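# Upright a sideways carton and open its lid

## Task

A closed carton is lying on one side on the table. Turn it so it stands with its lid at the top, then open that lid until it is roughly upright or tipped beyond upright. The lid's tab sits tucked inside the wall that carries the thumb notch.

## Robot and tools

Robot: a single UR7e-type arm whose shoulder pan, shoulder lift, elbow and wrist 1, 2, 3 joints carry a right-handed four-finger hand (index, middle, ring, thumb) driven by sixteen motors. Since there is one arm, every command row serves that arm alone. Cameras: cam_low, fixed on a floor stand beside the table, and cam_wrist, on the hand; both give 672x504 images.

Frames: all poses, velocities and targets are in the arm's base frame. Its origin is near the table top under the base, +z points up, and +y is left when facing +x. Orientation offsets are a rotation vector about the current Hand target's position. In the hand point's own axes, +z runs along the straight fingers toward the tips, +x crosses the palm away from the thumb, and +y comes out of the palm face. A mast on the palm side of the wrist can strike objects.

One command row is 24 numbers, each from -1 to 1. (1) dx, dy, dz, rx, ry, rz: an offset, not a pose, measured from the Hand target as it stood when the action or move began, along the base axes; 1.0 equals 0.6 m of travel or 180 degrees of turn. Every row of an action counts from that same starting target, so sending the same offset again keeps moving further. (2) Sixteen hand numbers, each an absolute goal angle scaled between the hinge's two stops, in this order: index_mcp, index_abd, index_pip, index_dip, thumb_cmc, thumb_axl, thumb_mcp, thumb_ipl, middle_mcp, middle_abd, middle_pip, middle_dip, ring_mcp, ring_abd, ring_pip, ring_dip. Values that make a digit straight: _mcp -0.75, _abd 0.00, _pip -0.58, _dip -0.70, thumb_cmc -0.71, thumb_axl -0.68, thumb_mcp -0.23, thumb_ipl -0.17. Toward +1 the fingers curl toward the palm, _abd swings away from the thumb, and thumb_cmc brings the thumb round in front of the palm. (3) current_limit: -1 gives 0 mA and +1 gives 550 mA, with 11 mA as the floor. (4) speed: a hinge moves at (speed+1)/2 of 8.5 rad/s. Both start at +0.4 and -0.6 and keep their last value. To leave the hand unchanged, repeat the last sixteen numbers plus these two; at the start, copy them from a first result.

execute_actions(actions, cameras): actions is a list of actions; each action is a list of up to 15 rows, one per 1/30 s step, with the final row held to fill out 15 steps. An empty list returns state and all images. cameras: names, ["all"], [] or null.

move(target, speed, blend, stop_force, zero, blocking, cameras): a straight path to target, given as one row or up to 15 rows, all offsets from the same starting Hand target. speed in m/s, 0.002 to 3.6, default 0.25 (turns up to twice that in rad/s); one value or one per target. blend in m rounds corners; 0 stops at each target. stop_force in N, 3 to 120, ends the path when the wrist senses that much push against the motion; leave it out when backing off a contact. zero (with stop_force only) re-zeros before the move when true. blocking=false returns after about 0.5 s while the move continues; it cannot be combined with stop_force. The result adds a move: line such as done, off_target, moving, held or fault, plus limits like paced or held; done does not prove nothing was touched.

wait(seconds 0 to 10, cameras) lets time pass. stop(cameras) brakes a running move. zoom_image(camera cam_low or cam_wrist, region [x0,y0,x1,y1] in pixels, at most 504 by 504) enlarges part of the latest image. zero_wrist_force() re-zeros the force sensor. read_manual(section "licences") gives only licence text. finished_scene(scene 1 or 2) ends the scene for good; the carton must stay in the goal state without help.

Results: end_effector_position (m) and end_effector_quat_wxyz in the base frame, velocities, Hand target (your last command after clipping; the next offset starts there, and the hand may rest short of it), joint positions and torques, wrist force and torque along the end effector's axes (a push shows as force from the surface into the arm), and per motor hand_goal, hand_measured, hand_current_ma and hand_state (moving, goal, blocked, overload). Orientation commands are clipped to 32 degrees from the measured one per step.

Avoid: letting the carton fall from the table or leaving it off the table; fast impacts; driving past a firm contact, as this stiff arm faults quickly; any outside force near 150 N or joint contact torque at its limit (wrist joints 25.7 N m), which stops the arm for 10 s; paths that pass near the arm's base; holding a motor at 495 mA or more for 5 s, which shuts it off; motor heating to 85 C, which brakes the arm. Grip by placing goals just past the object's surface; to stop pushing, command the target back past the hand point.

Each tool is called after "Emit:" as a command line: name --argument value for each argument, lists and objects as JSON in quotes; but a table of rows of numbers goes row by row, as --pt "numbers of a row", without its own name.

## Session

Emit:
execute_actions --actions '[]'

Emit:
zoom_image --camera "cam_wrist" --region '[180, 0, 480, 220]'

Emit:
zoom_image --camera "cam_low" --region '[120, 200, 340, 310]'

Scene clock: 0.00 s.
end_effector_position=(+0.5666, -0.0725, +0.2105) hand_goal=(-0.754, +0.000, -0.576, -0.696, -0.714, -0.678, -0.226, -0.168, -0.754, +0.000, -0.576, -0.696, -0.754, +0.000, -0.576, -0.696) hand_measured=(-0.754, +0.000, -0.576, -0.696, -0.714, -0.678, -0.226, -0.168, -0.754, +0.000, -0.576, -0.696, -0.754, +0.000, -0.576, -0.696) hand_current_ma=(+0, +0, +0, +0, +0, +0, +0, +0, +0, +0, +0, +0, +0, +0, +0, +0) hand_state=(goal, goal, goal, goal, goal, goal, goal, goal, goal, goal, goal, goal, goal, goal, goal, goal) hand_current_limit=0.40 hand_speed=-0.60 end_effector_quat_wxyz=(-0.132, +0.936, +0.317, -0.079)
Joint positions: [-0.294 -1.336 1.581 -1.531 -1.449 0.607]
Joint velocities: within noise
Joint torques (N m): no reading
Motor temperatures (°C): [32 33 35 38 37 37]
Wrist force (N): no reading
Wrist torque (N m): no reading
Wrist force, peak (N): no reading
Hand target: +0.5666, -0.0725, +0.2105; -0.132, +0.936, +0.317, -0.079
camera_calibration:
cam_wrist: T_world_to_cam=[[-0.256247, -0.950386, -0.176364, 0.152649], [-0.510041, -0.0220472, 0.859868, 0.061941], [-0.821094, 0.310291, -0.479086, 0.713986], [0, 0, 0, 1]] pos_world=[0.656958, -0.0751025, 0.315721]

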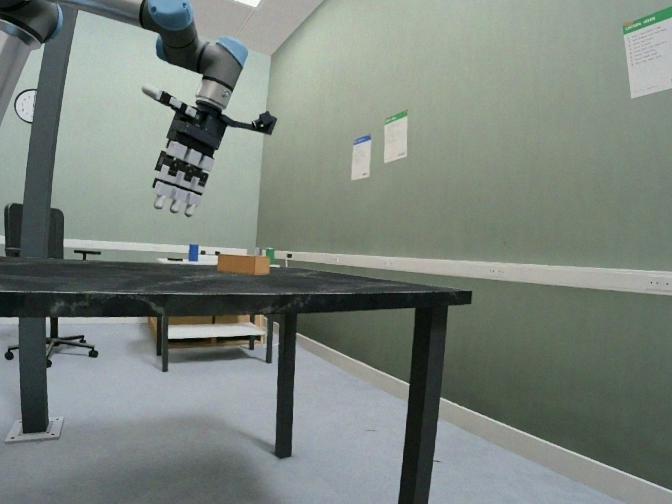

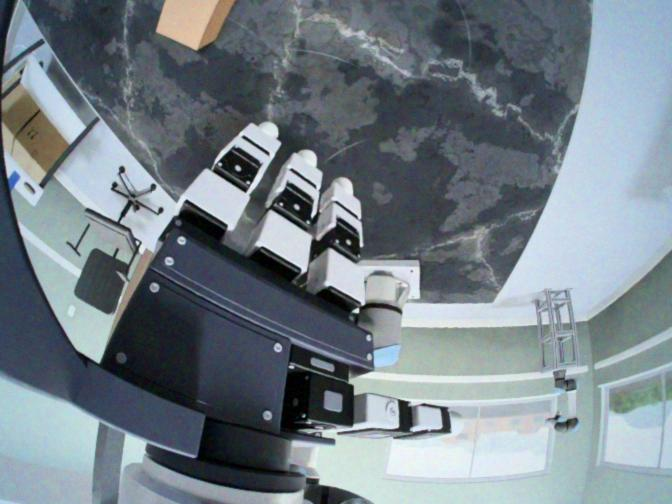

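Scaled by 1.680 from the camera's 672x504 image, which has a finer 960x720 frame.

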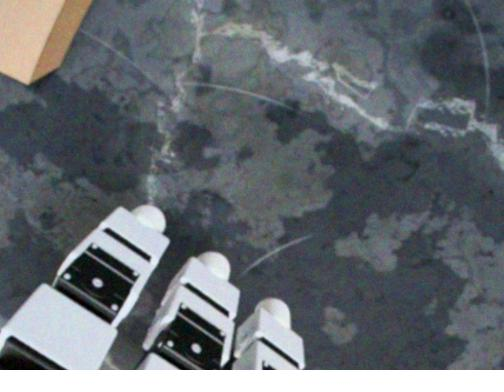

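Scaled by 2.291 from the camera's 672x504 image, which has a finer 960x720 frame.

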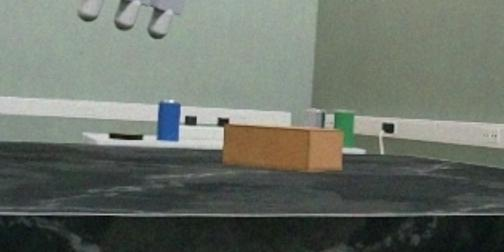

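Emit:
move --target '[-0.0277,0.4208,0.1375,-0.118,0.0296,-0.7014,-1,0,-1,-1,-0.714,-0.678,-0.226,-0.168,-1,0,-1,-1,-1,0,-1,-1,0.4,0]' --speed 0.5 --cameras '["all"]'

Emit:
zoom_image --camera "cam_wrist" --region '[180, 0, 430, 190]'

Emit:
zoom_image --camera "cam_low" --region '[180, 220, 300, 300]'

Scene clock: 25.13 s.
end_effector_position=(+0.5500, +0.1800, +0.2931) hand_goal=(-1.000, +0.000, -1.000, -1.000, -0.714, -0.678, -0.226, -0.168, -1.000, +0.000, -1.000, -1.000, -1.000, +0.000, -1.000, -1.000) hand_measured=(-0.986, +0.000, -0.992, -0.996, -0.714, -0.678, -0.224, -0.168, -0.986, +0.000, -0.994, -0.996, -0.988, +0.000, -0.994, -0.996) hand_current_ma=(+4, +0, +1, +0, +0, +0, +0, +0, +5, +0, +1, +0, +4, +0, +1, +0) hand_state=(goal, goal, goal, goal, goal, goal, goal, goal, goal, goal, goal, goal, goal, goal, goal, goal) hand_current_limit=0.40 hand_speed=0.00 end_effector_quat_wxyz=(+0.000, +0.707, -0.707, +0.000)
Joint positions: [0.038 -1.209 1.305 -1.666 -1.571 3.18]
Joint torques (N m): [-14.12 -43.04 -11.34 -4.85 2.82 2.39]
Wrist force (N): [-0.1 -0.1 0.2]
Wrist torque (N m): [-0.04 0.00 0.11]
Wrist force, peak (N): [-0.1 1.4 0.5]
Hand target: +0.5500, +0.1800, +0.2930; +0.000, +0.707, -0.708, +0.000
Off the commanded pose: 0.000 m, 0 deg.
move: done
camera_calibration:
cam_wrist: T_world_to_cam=[[-0.631738, 0.774122, -0.0405264, 0.259218], [0.5305, 0.469862, 0.705549, -0.627581], [0.565223, 0.424223, -0.707501, -0.0543989], [0, 0, 0, 1]] pos_world=[0.527437, 0.117287, 0.414807]

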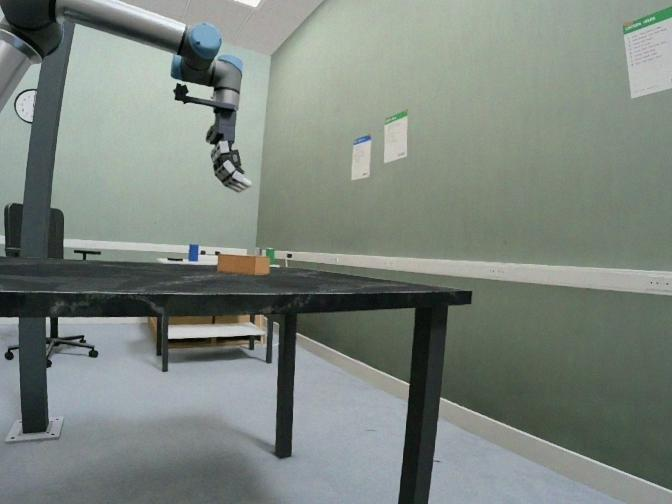

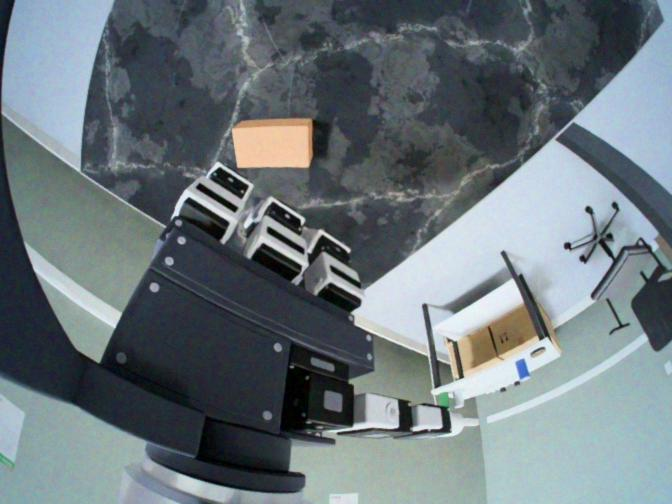

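Scaled by 2.016 from the camera's 672x504 image, which has a finer 960x720 frame.

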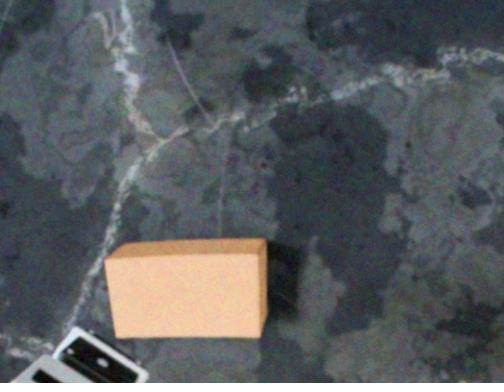

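Scaled by 4.200 from the camera's 672x504 image, which has a finer 960x720 frame.

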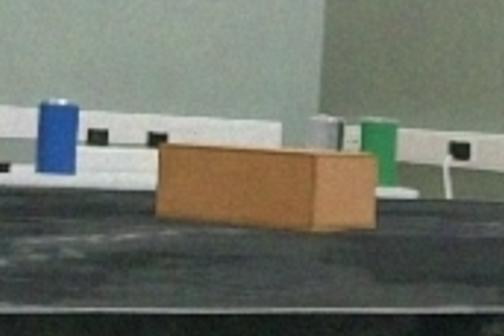

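Emit:
zoom_image --camera "cam_low" --region '[212, 246, 276, 282]'

Emit:
zoom_image --camera "cam_wrist" --region '[225, 110, 325, 180]'

Scaled by 7.875 from the camera's 672x504 image, which has a finer 960x720 frame.

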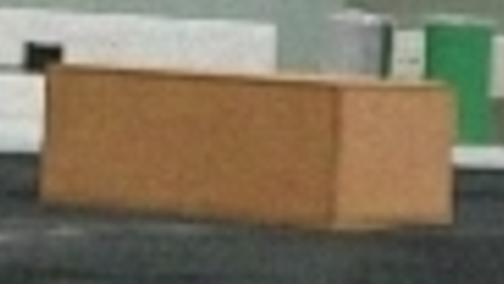

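Scaled by 5.040 from the camera's 672x504 image, which has a finer 960x720 frame.

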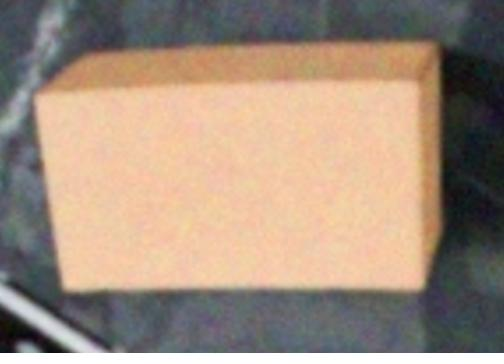

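Emit:
move --target '[-0.0833,0.1167,-0.3,0,-0.25,0,-1,0,-1,-1,-0.714,-0.678,-0.226,-0.168,-1,0,-1,-1,-1,0,-1,-1,0.4,0]' --speed 0.4 --cameras '["cam_wrist"]'

Emit:
zoom_image --camera "cam_wrist" --region '[180, 60, 360, 200]'

Scene clock: 66.60 s.
end_effector_position=(+0.5000, +0.2500, +0.1131) hand_goal=(-1.000, +0.000, -1.000, -1.000, -0.714, -0.678, -0.226, -0.168, -1.000, +0.000, -1.000, -1.000, -1.000, +0.000, -1.000, -1.000) hand_measured=(-0.988, +0.000, -0.992, -0.996, -0.710, -0.678, -0.224, -0.168, -0.986, +0.000, -0.994, -0.996, -0.988, +0.000, -0.994, -0.996) hand_current_ma=(+4, +0, +1, +0, +1, +0, +0, +0, +4, +0, +1, +0, +4, +0, +1, +0) hand_state=(goal, goal, goal, goal, goal, goal, goal, goal, goal, goal, goal, goal, goal, goal, goal, goal) hand_current_limit=0.40 hand_speed=0.00 end_effector_quat_wxyz=(-0.271, +0.653, -0.654, +0.270) end_effector_velocity=(+0.001, +0.000, +0.000) end_effector_angular_velocity=(+0.002, -0.005, +0.000)
Joint positions: [0.224 -1.286 2.174 -3.232 -1.729 3.303]
Joint velocities: [0 0.001 0 -0.006 0.001 0]
Joint torques (N m): [-11.08 -28.76 -7.81 -5.72 2.02 -2.62]
Wrist force (N): [0.0 0.6 -0.8]
Wrist torque (N m): [0.11 0.00 0.05]
Wrist force, peak (N): [-0.4 2.5 -0.7]
Hand target: +0.5000, +0.2500, +0.1130; -0.271, +0.653, -0.654, +0.271
Off the commanded pose: 0.000 m, 0 deg.
move: done
camera_calibration:
cam_wrist: T_world_to_cam=[[-0.417945, 0.774366, -0.475057, 0.108267], [-0.123654, 0.469562, 0.874197, -0.198898], [0.900018, 0.424109, -0.100497, -0.419301], [0, 0, 0, 1]] pos_world=[0.398033, 0.187386, 0.183171]
Images, in order (width x height): cam_wrist 672x504.

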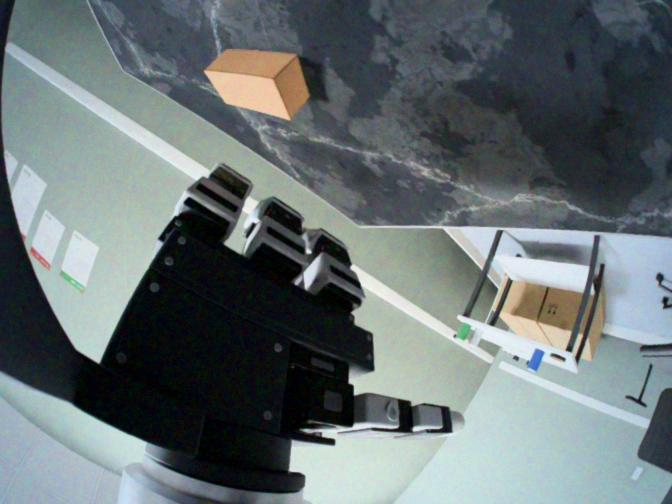

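Scaled by 2.800 from the camera's 672x504 image, which has a finer 960x720 frame.

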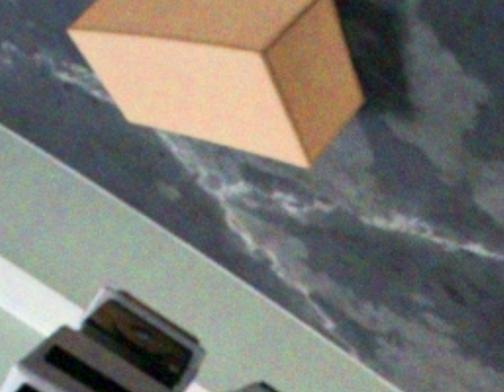

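Emit:
zoom_image --camera "cam_wrist" --region '[200, 42, 316, 126]'

Scaled by 4.345 from the camera's 672x504 image, which has a finer 960x720 frame.

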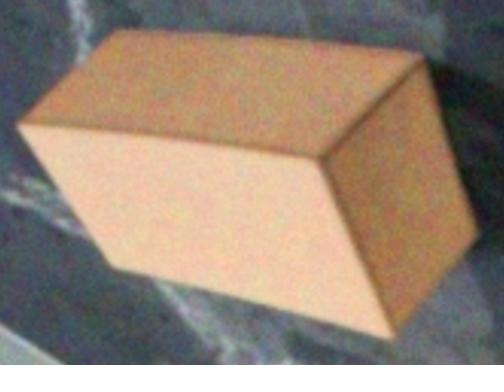

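Emit:
move --target '[0.3133,-0.0807,0.1783,0.1105,0.2329,-0.2677,-0.754,-0.25,-0.576,-0.696,-0.714,-0.678,-0.226,-0.168,-1,0,-1,-1,-0.754,0.25,-0.576,-0.696,0.0,-0.3]' --speed 0.4 --cameras '["all"]'

Emit:
zoom_image --camera "cam_wrist" --region '[180, 60, 420, 240]'

Scene clock: 146.57 s.
end_effector_position=(+0.6880, +0.2015, +0.2199) hand_goal=(-0.754, -0.250, -0.576, -0.696, -0.714, -0.678, -0.226, -0.168, -1.000, +0.000, -1.000, -1.000, -0.754, +0.250, -0.576, -0.696) hand_measured=(-0.750, -0.246, -0.576, -0.698, -0.712, -0.678, -0.224, -0.168, -0.986, +0.000, -0.994, -0.996, -0.750, +0.246, -0.576, -0.698) hand_current_ma=(+1, +0, +0, +0, +0, +0, +0, +0, +4, +0, +1, +0, +1, +0, +0, +0) hand_state=(goal, goal, goal, goal, goal, goal, goal, goal, goal, goal, goal, goal, goal, goal, goal, goal) hand_current_limit=0.00 hand_speed=-0.30 end_effector_quat_wxyz=(+0.000, -0.334, +0.943, -0.001)
Joint positions: [-0.016 -0.983 1.153 -1.741 -1.572 4.015]
Joint torques (N m): [10.18 -50.67 -30.62 -0.63 -2.4 0.17]
Wrist force (N): [-0.3 -0.2 0.6]
Wrist torque (N m): [-0.03 -0.02 0.07]
Wrist force, peak (N): [-0.5 2.4 -0.9]
Hand target: +0.6880, +0.2016, +0.2200; +0.000, -0.334, +0.943, -0.001
Off the commanded pose: 0.000 m, 0 deg.
move: done
camera_calibration:
cam_wrist: T_world_to_cam=[[0.202238, 0.978453, -0.0415795, -0.287898], [0.699219, -0.114535, 0.705673, -0.657549], [0.685706, -0.171787, -0.707316, -0.156132], [0, 0, 0, 1]] pos_world=[0.625055, 0.179561, 0.34161]

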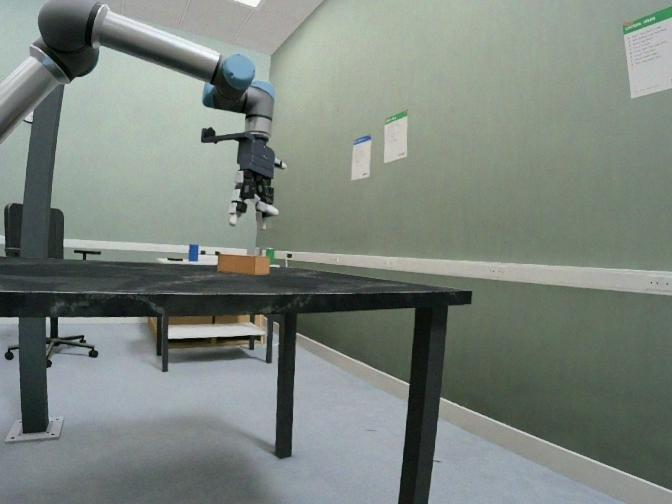

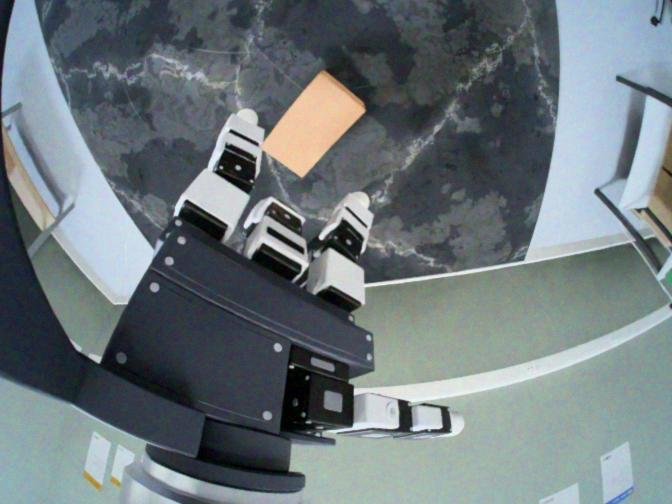

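Scaled by 2.100 from the camera's 672x504 image, which has a finer 960x720 frame.

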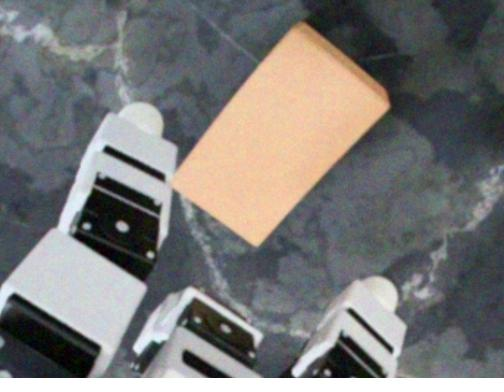

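Emit:
move --target '[-0.004,-0.003,-0.1767,0,0,0,-0.754,-0.25,-0.576,-0.696,-0.714,-0.678,-0.226,-0.168,-1,0,-1,-1,-0.754,0.25,-0.576,-0.696,0.0,-0.3]' --speed 0.1 --stop_force 4 --cameras '["all"]'

Emit:
zoom_image --camera "cam_wrist" --region '[180, 60, 420, 240]'

Emit:
zoom_image --camera "cam_low" --region '[200, 200, 300, 290]'

Scene clock: 159.00 s.
end_effector_position=(+0.6856, +0.1997, +0.1140) hand_goal=(-0.754, -0.250, -0.576, -0.696, -0.714, -0.678, -0.226, -0.168, -1.000, +0.000, -1.000, -1.000, -0.754, +0.250, -0.576, -0.696) hand_measured=(-0.750, -0.246, -0.576, -0.698, -0.712, -0.678, -0.224, -0.168, -0.986, +0.000, -0.994, -0.996, -0.750, +0.246, -0.576, -0.698) hand_current_ma=(+1, +0, +0, +0, +0, +0, +0, +0, +4, +0, +1, +0, +1, +0, +0, +0) hand_state=(goal, goal, goal, goal, goal, goal, goal, goal, goal, goal, goal, goal, goal, goal, goal, goal) hand_current_limit=0.00 hand_speed=-0.30 end_effector_quat_wxyz=(+0.000, -0.334, +0.943, -0.001)
Joint positions: [-0.019 -0.914 1.322 -1.978 -1.572 4.012]
Joint torques (N m): [-5.56 -61.17 -29.91 -4.95 2.23 0.05]
Wrist force (N): [-0.3 -0.2 0.5]
Wrist torque (N m): [-0.04 0.00 0.08]
Wrist force, peak (N): [-0.1 -0.2 1.6]
Hand target: +0.6856, +0.1998, +0.1140; +0.000, -0.334, +0.943, -0.001
Off the commanded pose: 0.000 m, 0 deg.
move: done
camera_calibration:
cam_wrist: T_world_to_cam=[[0.202232, 0.978453, -0.0416079, -0.290142], [0.69932, -0.114535, 0.705573, -0.581374], [0.685605, -0.171787, -0.707415, -0.229597], [0, 0, 0, 1]] pos_world=[0.622656, 0.177861, 0.23571]

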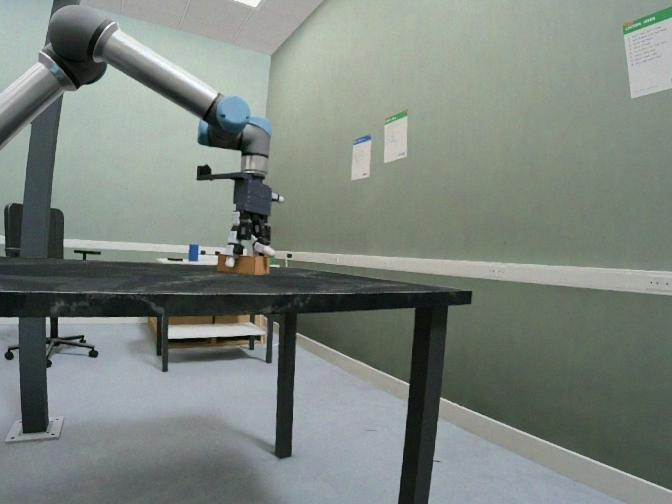

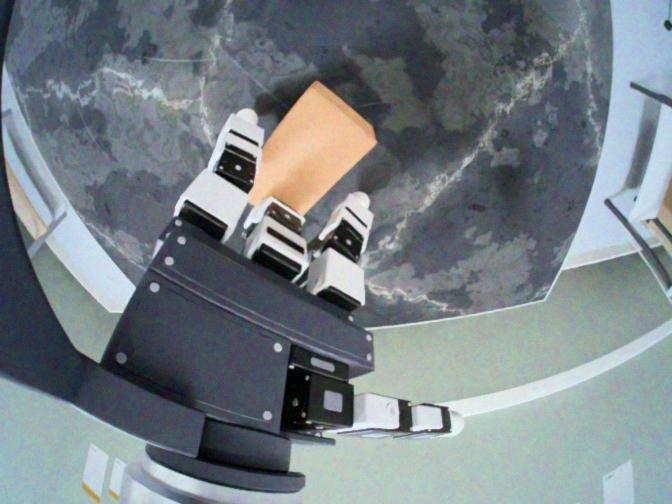

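Scaled by 2.100 from the camera's 672x504 image, which has a finer 960x720 frame.

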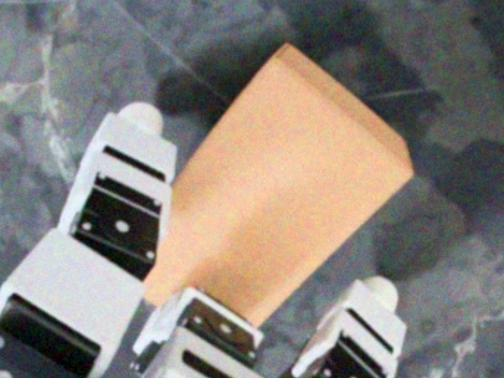

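Scaled by 5.040 from the camera's 672x504 image, which has a finer 960x720 frame.

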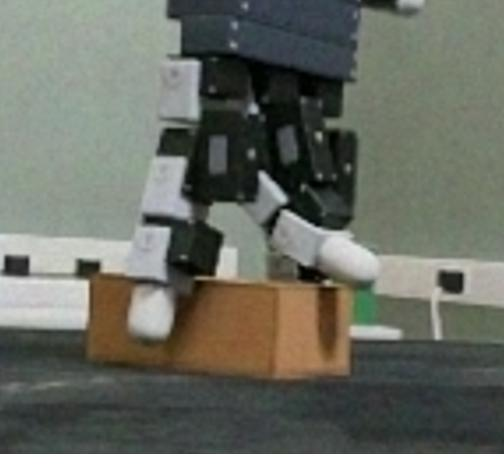

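Emit:
move --pt "0 0 0 0 0 0 -0.754 0.25 -0.576 -0.696 -0.714 -0.678 -0.226 -0.168 -1 0 -1 -1 -0.754 -0.25 -0.576 -0.696 -0.2 -0.8" --pt "0 0 0.25 0 0 0 -0.754 0.25 -0.576 -0.696 -0.714 -0.678 -0.226 -0.168 -1 0 -1 -1 -0.754 -0.25 -0.576 -0.696 -0.2 -0.8" --speed 0.15 --cameras '["cam_low"]'

Emit:
zoom_image --camera "cam_low" --region '[200, 170, 300, 290]'

Scene clock: 168.70 s.
end_effector_position=(+0.6856, +0.1998, +0.2640) hand_goal=(-0.754, +0.250, -0.576, -0.696, -0.714, -0.678, -0.226, -0.168, -1.000, +0.000, -1.000, -1.000, -0.754, -0.250, -0.576, -0.696) hand_measured=(-0.750, -0.072, -0.576, -0.698, -0.712, -0.678, -0.224, -0.168, -0.988, +0.000, -0.994, -0.996, -0.750, +0.062, -0.576, -0.698) hand_current_ma=(+1, -220, +0, +0, +0, +0, +0, +0, +4, +0, +1, +0, +1, +220, +0, +0) hand_state=(goal, blocked, goal, goal, goal, goal, goal, goal, goal, goal, goal, goal, goal, blocked, goal, goal) hand_current_limit=-0.20 hand_speed=-0.80 end_effector_quat_wxyz=(+0.000, -0.334, +0.943, -0.001)
Joint positions: [-0.019 -1.004 1.074 -1.64 -1.572 4.012]
Joint torques (N m): [-1.26 -45.94 -20.27 -2.59 -2.63 -1.54]
Wrist force (N): [-0.3 -0.6 0.6]
Wrist torque (N m): [-0.08 -0.01 0.07]
Wrist force, peak (N): [-0.3 -0.1 2.2]
Hand target: +0.6856, +0.1998, +0.2640; +0.000, -0.334, +0.943, -0.001
Off the commanded pose: 0.000 m, 0 deg.
move: done
Images, in order (width x height): cam_low 672x504.

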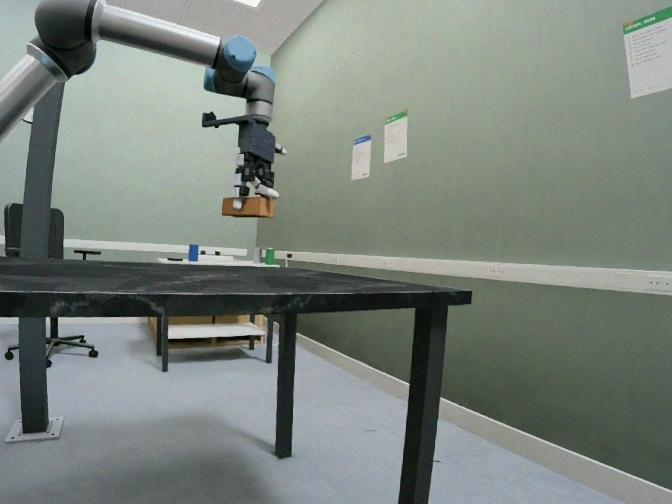

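Scaled by 4.200 from the camera's 672x504 image, which has a finer 960x720 frame.

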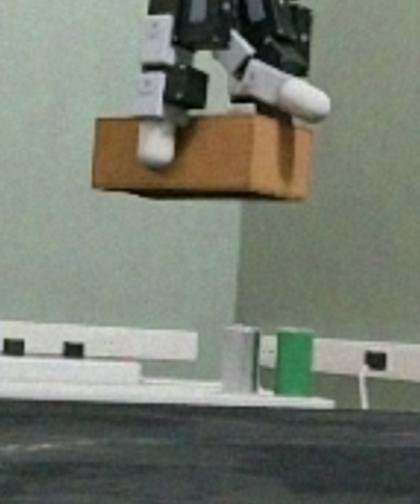

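Emit:
move --target '[-0.176,-0.583,0.26,0,0,0,-0.754,0.25,-0.576,-0.696,-0.714,-0.678,-0.226,-0.168,-1,0,-1,-1,-0.754,-0.25,-0.576,-0.696,-0.2,-0.8]' --speed 0.3 --cameras '["cam_low"]'

Emit:
zoom_image --camera "cam_low" --region '[180, 40, 320, 180]'

Scene clock: 176.00 s.
end_effector_position=(+0.5800, -0.1499, +0.4199) hand_goal=(-0.754, +0.250, -0.576, -0.696, -0.714, -0.678, -0.226, -0.168, -1.000, +0.000, -1.000, -1.000, -0.754, -0.250, -0.576, -0.696) hand_measured=(-0.752, -0.072, -0.576, -0.698, -0.712, -0.678, -0.224, -0.168, -0.988, +0.000, -0.994, -0.996, -0.752, +0.062, -0.576, -0.698) hand_current_ma=(+0, -220, +0, +0, +0, +0, +0, +0, +3, +0, +1, +0, +0, +220, +0, +0) hand_state=(goal, blocked, goal, goal, goal, goal, goal, goal, goal, goal, goal, goal, goal, blocked, goal, goal) hand_current_limit=-0.20 hand_speed=-0.80 end_effector_quat_wxyz=(+0.000, -0.334, +0.943, +0.000)
Joint positions: [-0.561 -1.175 0.931 -1.327 -1.572 3.47]
Joint torques (N m): [-7.8 -50.95 -21.29 -3.64 1.59 -0.33]
Wrist force (N): [-0.3 -0.4 0.2]
Wrist torque (N m): [-0.03 0.02 0.01]
Wrist force, peak (N): [-2.3 1.3 1.5]
Hand target: +0.5800, -0.1500, +0.4200; +0.000, -0.334, +0.943, -0.001
Off the commanded pose: 0.000 m, 0 deg.
move: done
Images, in order (width x height): cam_low 672x504.

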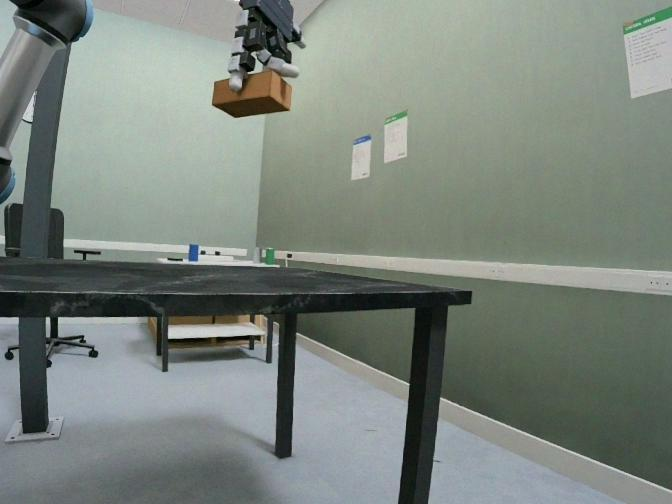

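Scaled by 3.600 from the camera's 672x504 image, which has a finer 960x720 frame.

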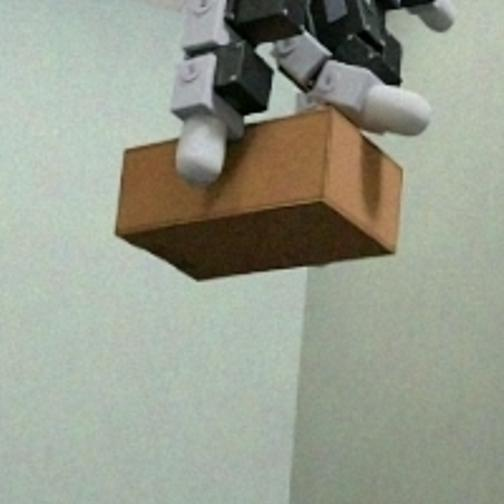

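Emit:
zoom_image --camera "cam_low" --region '[206, 66, 296, 126]'

Emit:
move --target '[0,0,0,0,0,0.6,-0.754,0.25,-0.576,-0.696,-0.714,-0.678,-0.226,-0.168,-1,0,-1,-1,-0.754,-0.25,-0.576,-0.696,-0.2,-0.8]' --speed 0.6 --cameras '["cam_low"]'

Emit:
zoom_image --camera "cam_low" --region '[190, 50, 310, 150]'

Scaled by 5.600 from the camera's 672x504 image, which has a finer 960x720 frame.

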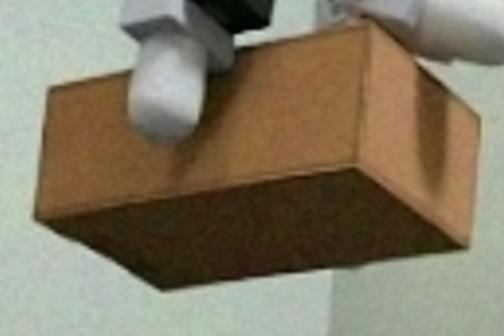

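Scene clock: 182.60 s.
end_effector_position=(+0.5800, -0.1499, +0.4200) hand_goal=(-0.754, +0.250, -0.576, -0.696, -0.714, -0.678, -0.226, -0.168, -1.000, +0.000, -1.000, -1.000, -0.754, -0.250, -0.576, -0.696) hand_measured=(-0.752, -0.072, -0.576, -0.698, -0.712, -0.678, -0.224, -0.168, -0.988, +0.000, -0.994, -0.996, -0.752, +0.062, -0.576, -0.698) hand_current_ma=(+0, -220, +0, +0, +0, +0, +0, +0, +3, +0, +1, +0, +0, +220, +0, +0) hand_state=(goal, blocked, goal, goal, goal, goal, goal, goal, goal, goal, goal, goal, goal, blocked, goal, goal) hand_current_limit=-0.20 hand_speed=-0.80 end_effector_quat_wxyz=(+0.000, +0.959, -0.284, +0.001)
Joint positions: [-0.346 -1.194 0.957 -1.336 -1.57 1.8]
Joint torques (N m): [-14.32 -35.48 -29.58 -0.58 1.48 -1.65]
Wrist force (N): [-0.4 -0.3 0.5]
Wrist torque (N m): [-0.03 0.01 -0.03]
Wrist force, peak (N): [-0.9 -0.6 0.5]
Hand target: +0.5800, -0.1500, +0.4200; +0.000, +0.959, -0.284, +0.001
Off the commanded pose: 0.000 m, 0 deg.
move: done
Images, in order (width x height): cam_low 672x504.

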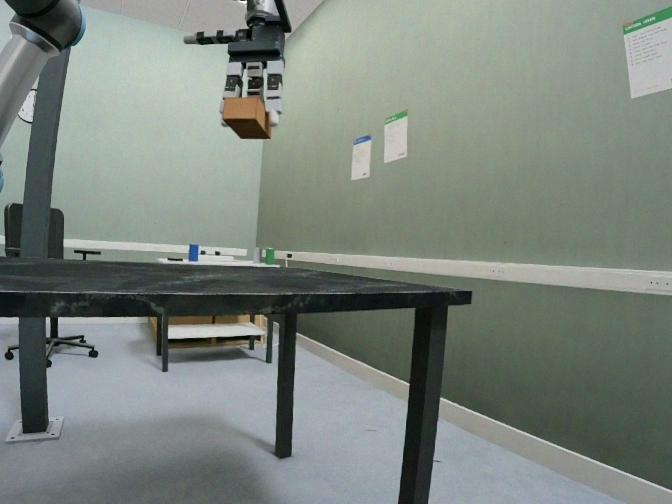

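Scaled by 4.200 from the camera's 672x504 image, which has a finer 960x720 frame.

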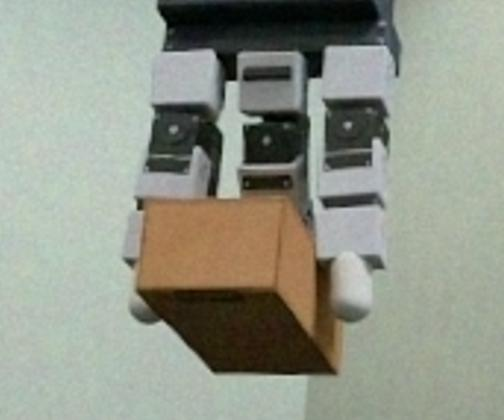

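Emit:
move --pt "-0.0933 0.1217 -0.3667 0 0 -0.3167 -0.754 0.25 -0.576 -0.696 -0.714 -0.678 -0.226 -0.168 -1 0 -1 -1 -0.754 -0.25 -0.576 -0.696 -0.2 -0.8" --pt "-0.0933 0.1217 -0.49 0 0 -0.3167 -0.754 0.25 -0.576 -0.696 -0.714 -0.678 -0.226 -0.168 -1 0 -1 -1 -0.754 -0.25 -0.576 -0.696 -0.2 -0.8" --speed '[0.4,0.15]' --blend '[0.02,0]'

Emit:
move --target '[0,0,-0.05,0,0,0,-0.754,0.25,-0.576,-0.696,-0.714,-0.678,-0.226,-0.168,-1,0,-1,-1,-0.754,-0.25,-0.576,-0.696,-0.2,-0.8]' --speed 0.02 --stop_force 3

Emit:
move --target '[0,0,0,0,0,0,-0.754,-0.25,-0.576,-0.696,-0.714,-0.678,-0.226,-0.168,-1,0,-1,-1,-0.754,0.25,-0.576,-0.696,0,-0.9]' --cameras '["all"]'

Emit:
zoom_image --camera "cam_low" --region '[180, 210, 300, 300]'

Scene clock: 199.00 s.
end_effector_position=(+0.5239, -0.0770, +0.1260) hand_goal=(-0.754, +0.250, -0.576, -0.696, -0.714, -0.678, -0.226, -0.168, -1.000, +0.000, -1.000, -1.000, -0.754, -0.250, -0.576, -0.696) hand_measured=(-0.752, -0.072, -0.576, -0.698, -0.712, -0.678, -0.224, -0.168, -0.988, +0.000, -0.994, -0.996, -0.752, +0.062, -0.576, -0.698) hand_current_ma=(+0, -220, +0, +0, +0, +0, +0, +0, +3, +0, +1, +0, +0, +220, +0, +0) hand_state=(goal, blocked, goal, goal, goal, goal, goal, goal, goal, goal, goal, goal, goal, blocked, goal, goal) hand_current_limit=-0.20 hand_speed=-0.80 end_effector_quat_wxyz=(+0.000, +0.707, -0.707, +0.001)
Joint positions: [-0.38 -1.173 1.705 -2.103 -1.572 2.761]
Joint torques (N m): [9.95 -41.76 -24.24 -3.06 1.03 2.47]
Wrist force (N): [-0.6 -0.3 0.5]
Wrist torque (N m): [-0.03 0.04 0.04]
Wrist force, peak (N): [-0.4 -0.5 2.2]
Hand target: +0.5240, -0.0770, +0.1260; +0.000, +0.707, -0.707, +0.001
Off the commanded pose: 0.000 m, 0 deg.
move: done

Scene clock: 200.83 s.
end_effector_position=(+0.5240, -0.0770, +0.1103) hand_goal=(-0.754, +0.250, -0.576, -0.696, -0.714, -0.678, -0.226, -0.168, -1.000, +0.000, -1.000, -1.000, -0.754, -0.250, -0.576, -0.696) hand_measured=(-0.752, -0.072, -0.576, -0.698, -0.712, -0.678, -0.224, -0.168, -0.988, +0.000, -0.994, -0.996, -0.752, +0.062, -0.576, -0.698) hand_current_ma=(+0, -220, +0, +0, +0, +0, +0, +0, +3, +0, +1, +0, +0, +220, +0, +0) hand_state=(goal, blocked, goal, goal, goal, goal, goal, goal, goal, goal, goal, goal, goal, blocked, goal, goal) hand_current_limit=-0.20 hand_speed=-0.80 end_effector_quat_wxyz=(+0.000, +0.707, -0.707, +0.001)
Joint positions: [-0.38 -1.154 1.722 -2.141 -1.572 2.761]
Joint torques (N m): [9.38 -49.68 -28.4 -4.82 2.39 2.33]
Wrist force (N): [-0.5 -0.3 0.6]
Wrist torque (N m): [-0.04 0.02 0.04]
Wrist force, peak (N): [-0.2 -0.4 -4.1]
Hand target: +0.5240, -0.0770, +0.1103; +0.000, +0.707, -0.707, +0.001 (not the last commanded pose)
Off the commanded pose: 0.014 m, 0 deg.
move: contact

Scene clock: 201.87 s.
end_effector_position=(+0.5240, -0.0770, +0.1103) hand_goal=(-0.754, -0.250, -0.576, -0.696, -0.714, -0.678, -0.226, -0.168, -1.000, +0.000, -1.000, -1.000, -0.754, +0.250, -0.576, -0.696) hand_measured=(-0.752, -0.244, -0.576, -0.698, -0.712, -0.678, -0.224, -0.168, -0.988, +0.000, -0.994, -0.996, -0.752, +0.244, -0.576, -0.698) hand_current_ma=(+0, +1, +0, +0, +0, +0, +0, +0, +3, +0, +1, +0, +0, -1, +0, +0) hand_state=(goal, goal, goal, goal, goal, goal, goal, goal, goal, goal, goal, goal, goal, goal, goal, goal) hand_current_limit=0.00 hand_speed=-0.90 end_effector_quat_wxyz=(+0.000, +0.707, -0.707, +0.001)
Joint positions: [-0.38 -1.154 1.722 -2.141 -1.572 2.761]
Joint torques (N m): [9.79 -48.65 -28.17 -4.73 2.46 2.36]
Wrist force (N): [-0.4 -0.3 0.4]
Wrist torque (N m): [-0.02 0.01 0.05]
Wrist force, peak (N): [-0.4 -0.3 0.7]
Hand target: +0.5240, -0.0770, +0.1103; +0.000, +0.707, -0.707, +0.001
Off the commanded pose: 0.000 m, 0 deg.
move: done
camera_calibration:
cam_wrist: T_world_to_cam=[[-0.63304, 0.773001, -0.0415819, 0.434994], [0.529164, 0.471308, 0.705588, -0.363248], [0.565018, 0.424662, -0.707401, -0.0599115], [0, 0, 0, 1]] pos_world=[0.501438, -0.139607, 0.23201]

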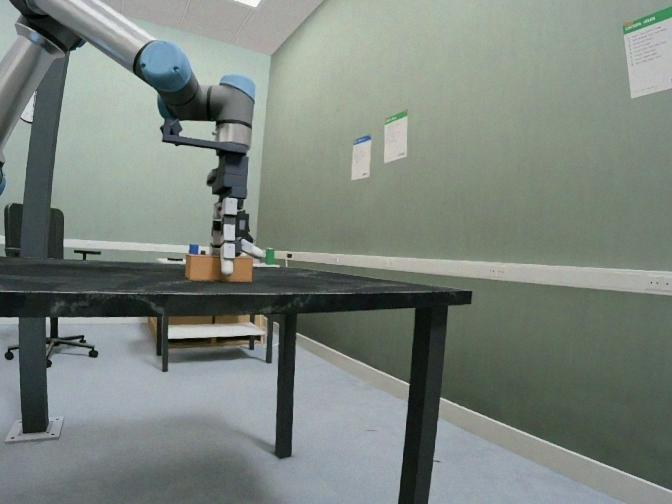

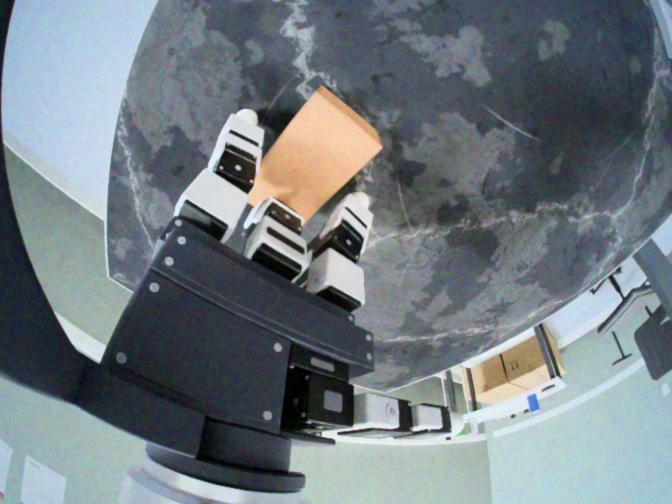

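Scaled by 4.200 from the camera's 672x504 image, which has a finer 960x720 frame.

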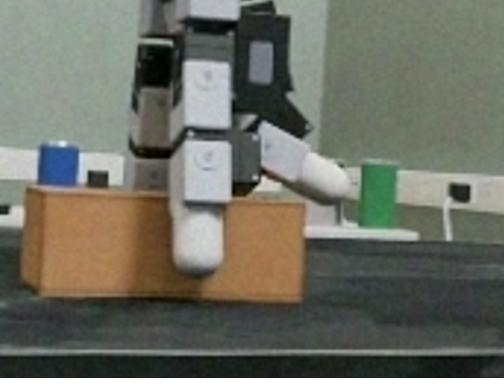

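Emit:
move --pt "0 0 0 0 0 0 -0.754 0.25 -0.576 -0.696 -0.714 -0.678 -0.226 -0.168 -1 0 -1 -1 -0.754 -0.25 -0.576 -0.696 -0.2 -0.6" --pt "0.01 0 0.03 0 0 0 -0.754 0.25 -0.576 -0.696 -0.714 -0.678 -0.226 -0.168 -1 0 -1 -1 -0.754 -0.25 -0.576 -0.696 -0.2 -0.6" --pt "0.145 0 0.03 0 0 0 -0.754 0.25 -0.576 -0.696 -0.714 -0.678 -0.226 -0.168 -1 0 -1 -1 -0.754 -0.25 -0.576 -0.696 -0.2 -0.6" --pt "0.155 0 0.001 0 0 0 -0.754 0.25 -0.576 -0.696 -0.714 -0.678 -0.226 -0.168 -1 0 -1 -1 -0.754 -0.25 -0.576 -0.696 -0.2 -0.6" --pt "0.155 0 0.001 0 0 0 -0.754 -0.25 -0.576 -0.696 -0.714 -0.678 -0.226 -0.168 -1 0 -1 -1 -0.754 0.25 -0.576 -0.696 0 -0.8" --blend '[0,0.01,0.01,0,0]' --speed '[0.1,0.1,0.15,0.06,0.1]'

Emit:
move --pt "0 0 0.13 0 0 0 -0.754 -0.25 -0.576 -0.696 -0.714 -0.678 -0.226 -0.168 -1 0 -1 -1 -0.754 0.25 -0.576 -0.696 0 -0.3" --pt "-0.25 0 0.03 0 -0.2778 0 -0.754 -0.25 -0.576 -0.696 -0.714 -0.678 -0.226 -0.168 -1 0 -1 -1 -0.754 0.25 -0.576 -0.696 0 -0.3" --blend '[0.02,0]' --speed 0.25 --cameras '["all"]'

Emit:
zoom_image --camera "cam_low" --region '[180, 210, 300, 300]'

Emit:
zoom_image --camera "cam_wrist" --region '[180, 40, 420, 220]'

Scene clock: 222.80 s.
end_effector_position=(+0.6170, -0.0770, +0.1109) hand_goal=(-0.754, -0.250, -0.576, -0.696, -0.714, -0.678, -0.226, -0.168, -1.000, +0.000, -1.000, -1.000, -0.754, +0.250, -0.576, -0.696) hand_measured=(-0.750, -0.244, -0.576, -0.698, -0.712, -0.678, -0.224, -0.168, -0.988, +0.000, -0.994, -0.996, -0.750, +0.244, -0.576, -0.698) hand_current_ma=(+0, +1, +0, +0, +0, +0, +0, +0, +3, +0, +1, +0, +0, -1, +0, +0) hand_state=(goal, goal, goal, goal, goal, goal, goal, goal, goal, goal, goal, goal, goal, goal, goal, goal) hand_current_limit=0.00 hand_speed=-0.80 end_effector_quat_wxyz=(+0.000, +0.707, -0.707, +0.001)
Joint positions: [-0.33 -0.961 1.411 -2.022 -1.572 2.811]
Joint torques (N m): [-11.08 -58.37 -28.85 -0.38 -2.9 -2.28]
Wrist force (N): [-0.3 -0.3 0.2]
Wrist torque (N m): [0.00 0.02 -0.03]
Wrist force, peak (N): [-0.2 0.2 -2.2]
Hand target: +0.6170, -0.0770, +0.1109; +0.000, +0.707, -0.707, +0.001
Off the commanded pose: 0.000 m, 0 deg.
move: done; blend cut to 0.0095 m at target 2, 0.0092 m at target 3

Scene clock: 225.37 s.
end_effector_position=(+0.4670, -0.0771, +0.1289) hand_goal=(-0.754, -0.250, -0.576, -0.696, -0.714, -0.678, -0.226, -0.168, -1.000, +0.000, -1.000, -1.000, -0.754, +0.250, -0.576, -0.696) hand_measured=(-0.748, -0.246, -0.576, -0.698, -0.710, -0.678, -0.222, -0.168, -0.988, +0.000, -0.994, -0.996, -0.748, +0.246, -0.576, -0.698) hand_current_ma=(+1, +0, +0, +0, +1, +0, +0, +0, +3, +0, +1, +0, +1, +0, +0, +0) hand_state=(goal, goal, goal, goal, goal, goal, goal, goal, goal, goal, goal, goal, goal, goal, goal, goal) hand_current_limit=0.00 hand_speed=-0.30 end_effector_quat_wxyz=(-0.299, +0.641, -0.641, +0.300)
Joint positions: [-0.66 -1.51 2.436 -3.254 -1.083 2.679]
Joint torques (N m): [2.43 -19.7 -4.5 -5.27 -0.07 2.51]
Wrist force (N): [-0.2 0.6 -0.8]
Wrist torque (N m): [0.12 0.00 0.01]
Wrist force, peak (N): [-0.3 -0.2 2.6]
Hand target: +0.4670, -0.0770, +0.1289; -0.299, +0.641, -0.641, +0.300
Off the commanded pose: 0.000 m, 0 deg.
move: done
camera_calibration:
cam_wrist: T_world_to_cam=[[-0.375022, 0.77306, -0.511603, 0.339878], [-0.200241, 0.471299, 0.858942, -0.0253149], [0.905131, 0.424566, -0.0219494, -0.261698], [0, 0, 0, 1]] pos_world=[0.359263, -0.139707, 0.189882]

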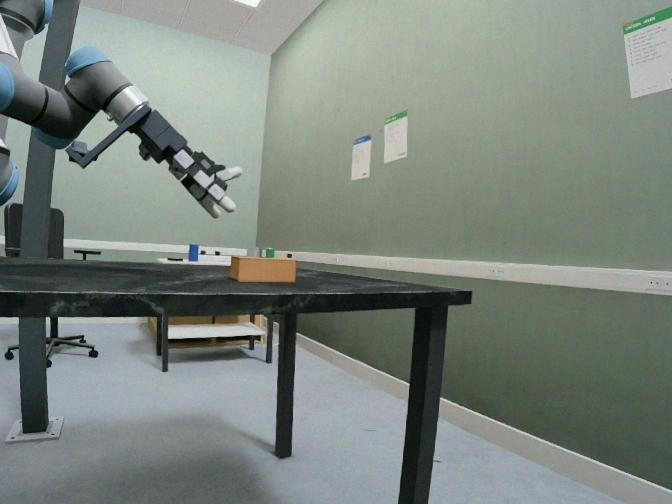

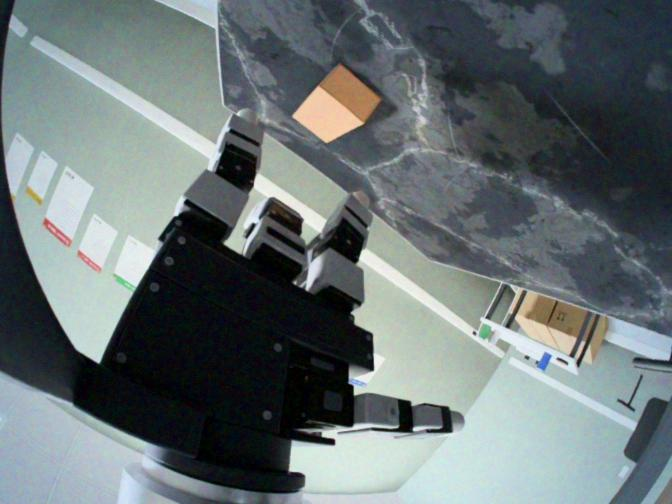

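Scaled by 4.200 from the camera's 672x504 image, which has a finer 960x720 frame.

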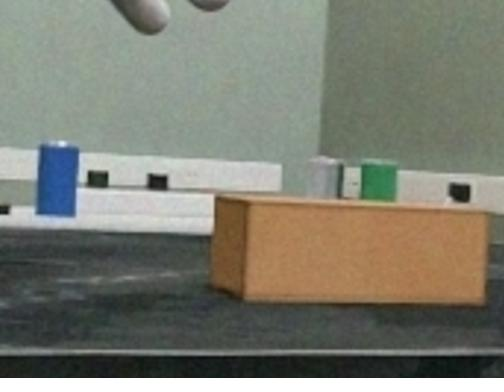

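Scaled by 2.100 from the camera's 672x504 image, which has a finer 960x720 frame.

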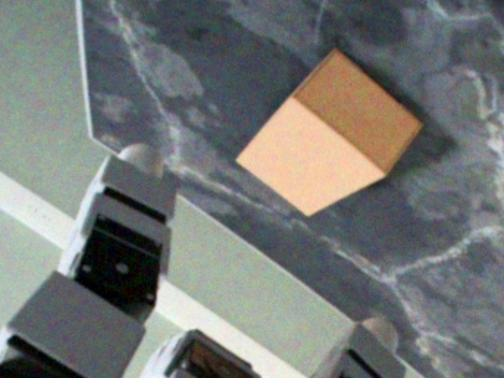

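Emit:
move --pt "0.0717 0 -0.1715 0 0 0 -0.754 -0.25 -0.576 -0.696 -0.714 -0.678 -0.226 -0.168 -1 0 -1 -1 -0.754 0.25 -0.576 -0.696 0.0 -0.3" --pt "0.0717 0 -0.1715 0 0 0 -0.754 0.25 -0.576 -0.696 -0.714 -0.678 -0.226 -0.168 -1 0 -1 -1 -0.754 -0.25 -0.576 -0.696 -0.15 -0.75" --speed 0.15 --cameras '["all"]'

Emit:
zoom_image --camera "cam_low" --region '[180, 210, 300, 300]'

Emit:
zoom_image --camera "cam_wrist" --region '[180, 40, 420, 220]'

Scene clock: 248.40 s.
end_effector_position=(+0.5100, -0.0770, +0.0260) hand_goal=(-0.754, +0.250, -0.576, -0.696, -0.714, -0.678, -0.226, -0.168, -1.000, +0.000, -1.000, -1.000, -0.754, -0.250, -0.576, -0.696) hand_measured=(-0.748, +0.012, -0.576, -0.698, -0.710, -0.678, -0.222, -0.168, -0.988, +0.000, -0.994, -0.996, -0.748, -0.018, -0.576, -0.698) hand_current_ma=(+1, -234, +0, +0, +1, +0, +0, +0, +3, +0, +1, +0, +1, +234, +0, +0) hand_state=(goal, blocked, goal, goal, goal, goal, goal, goal, goal, goal, goal, goal, goal, blocked, goal, goal) hand_current_limit=-0.15 hand_speed=-0.75 end_effector_quat_wxyz=(-0.299, +0.641, -0.641, +0.300)
Joint positions: [-0.589 -1.107 2.374 -3.62 -1.132 2.736]
Joint torques (N m): [-12.45 -23 1.79 -5.22 2.96 -2.48]
Wrist force (N): [-0.3 0.7 -0.7]
Wrist torque (N m): [0.09 0.05 0.00]
Wrist force, peak (N): [-0.3 -0.4 -2.1]
Hand target: +0.5100, -0.0770, +0.0260; -0.299, +0.641, -0.641, +0.300
Off the commanded pose: 0.000 m, 0 deg.
move: done
camera_calibration:
cam_wrist: T_world_to_cam=[[-0.374985, 0.773035, -0.511667, 0.30327], [-0.200468, 0.471263, 0.858908, 0.0717227], [0.905096, 0.424651, -0.021748, -0.30291], [0, 0, 0, 1]] pos_world=[0.402263, -0.139607, 0.0869823]

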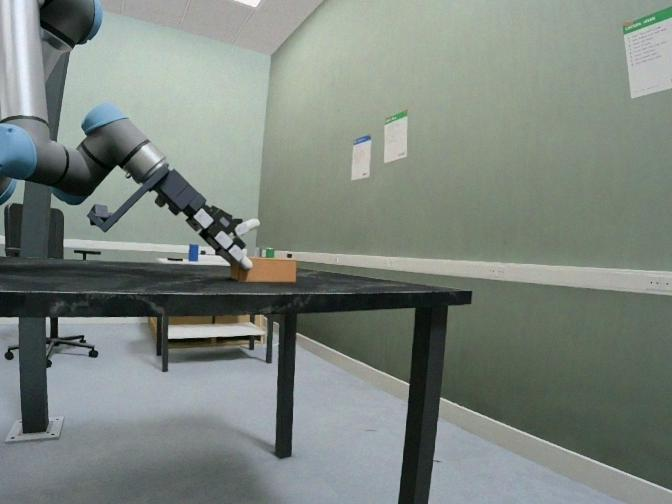

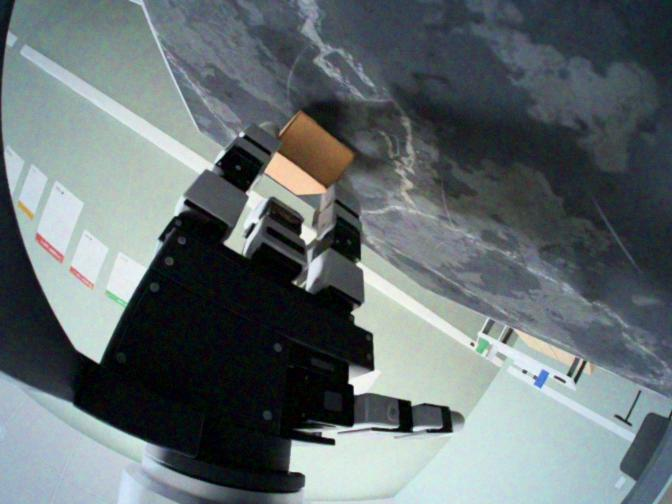

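Scaled by 4.200 from the camera's 672x504 image, which has a finer 960x720 frame.

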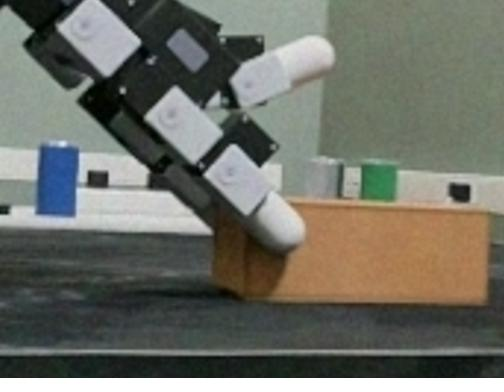

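Scaled by 2.100 from the camera's 672x504 image, which has a finer 960x720 frame.

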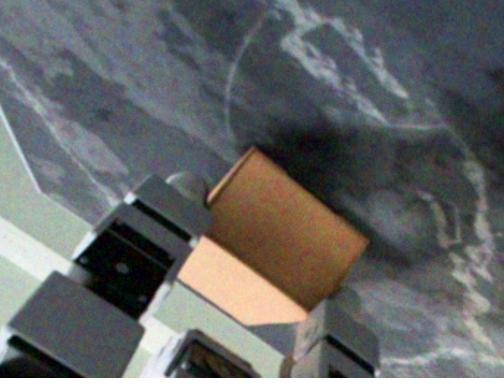

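Emit:
move --pt "0.0215 0 0.155 0 0.1111 0 -0.754 0.25 -0.576 -0.696 -0.714 -0.678 -0.226 -0.168 -1 0 -1 -1 -0.754 -0.25 -0.576 -0.696 -0.15 -0.75" --pt "0.0673 0 0.262 0 0.2222 0 -0.754 0.25 -0.576 -0.696 -0.714 -0.678 -0.226 -0.168 -1 0 -1 -1 -0.754 -0.25 -0.576 -0.696 -0.15 -0.75" --pt "0.1322 0 0.331 0 0.3333 0 -0.754 0.25 -0.576 -0.696 -0.714 -0.678 -0.226 -0.168 -1 0 -1 -1 -0.754 -0.25 -0.576 -0.696 -0.15 -0.75" --pt "0.213 0 0.352 0 0.45 0 -0.754 0.25 -0.576 -0.696 -0.714 -0.678 -0.226 -0.168 -1 0 -1 -1 -0.754 -0.25 -0.576 -0.696 -0.15 -0.75" --blend '[0.01,0.01,0.01,0]' --speed 0.18 --cameras '["cam_low"]'

Emit:
zoom_image --camera "cam_low" --region '[200, 180, 300, 300]'

Scene clock: 259.80 s.
end_effector_position=(+0.6378, -0.0769, +0.2372) hand_goal=(-0.754, +0.250, -0.576, -0.696, -0.714, -0.678, -0.226, -0.168, -1.000, +0.000, -1.000, -1.000, -0.754, -0.250, -0.576, -0.696) hand_measured=(-0.756, +0.012, -0.576, -0.698, -0.716, -0.678, -0.222, -0.168, -0.996, +0.000, -0.996, -0.996, -0.756, -0.018, -0.576, -0.698) hand_current_ma=(+0, -234, +0, +0, +0, +0, +0, +0, +0, +0, +1, +0, +0, +234, +0, +0) hand_state=(goal, blocked, goal, goal, goal, goal, goal, goal, goal, goal, goal, goal, goal, blocked, goal, goal) hand_current_limit=-0.15 hand_speed=-0.75 end_effector_quat_wxyz=(+0.189, +0.682, -0.681, -0.188)
Joint positions: [-0.28 -0.617 0.535 -0.967 -1.714 2.899]
Joint torques (N m): [-12.77 -59.52 -28.84 0.64 2.52 -2.48]
Wrist force (N): [-0.2 -1.2 0.8]
Wrist torque (N m): [-0.05 -0.01 0.02]
Wrist force, peak (N): [-0.3 2.0 -0.4]
Hand target: +0.6378, -0.0770, +0.2372; +0.189, +0.682, -0.681, -0.188
Off the commanded pose: 0.000 m, 0 deg.
move: done
Images, in order (width x height): cam_low 672x504.

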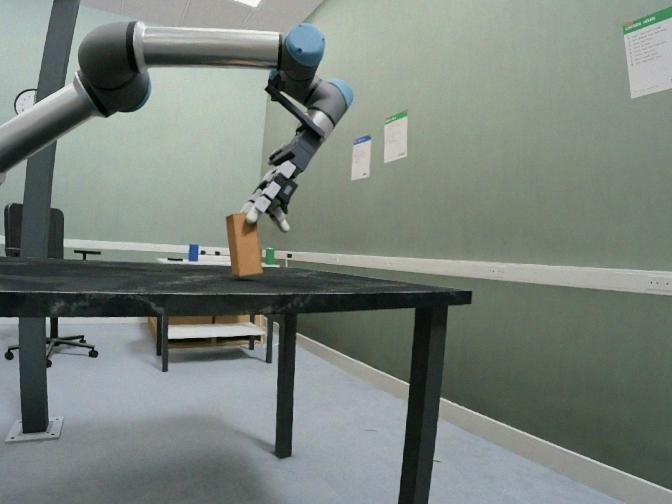

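Scaled by 4.200 from the camera's 672x504 image, which has a finer 960x720 frame.

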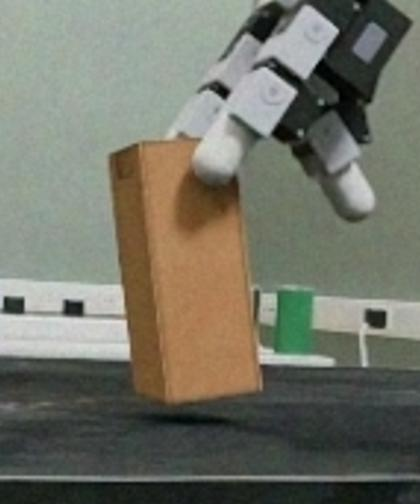

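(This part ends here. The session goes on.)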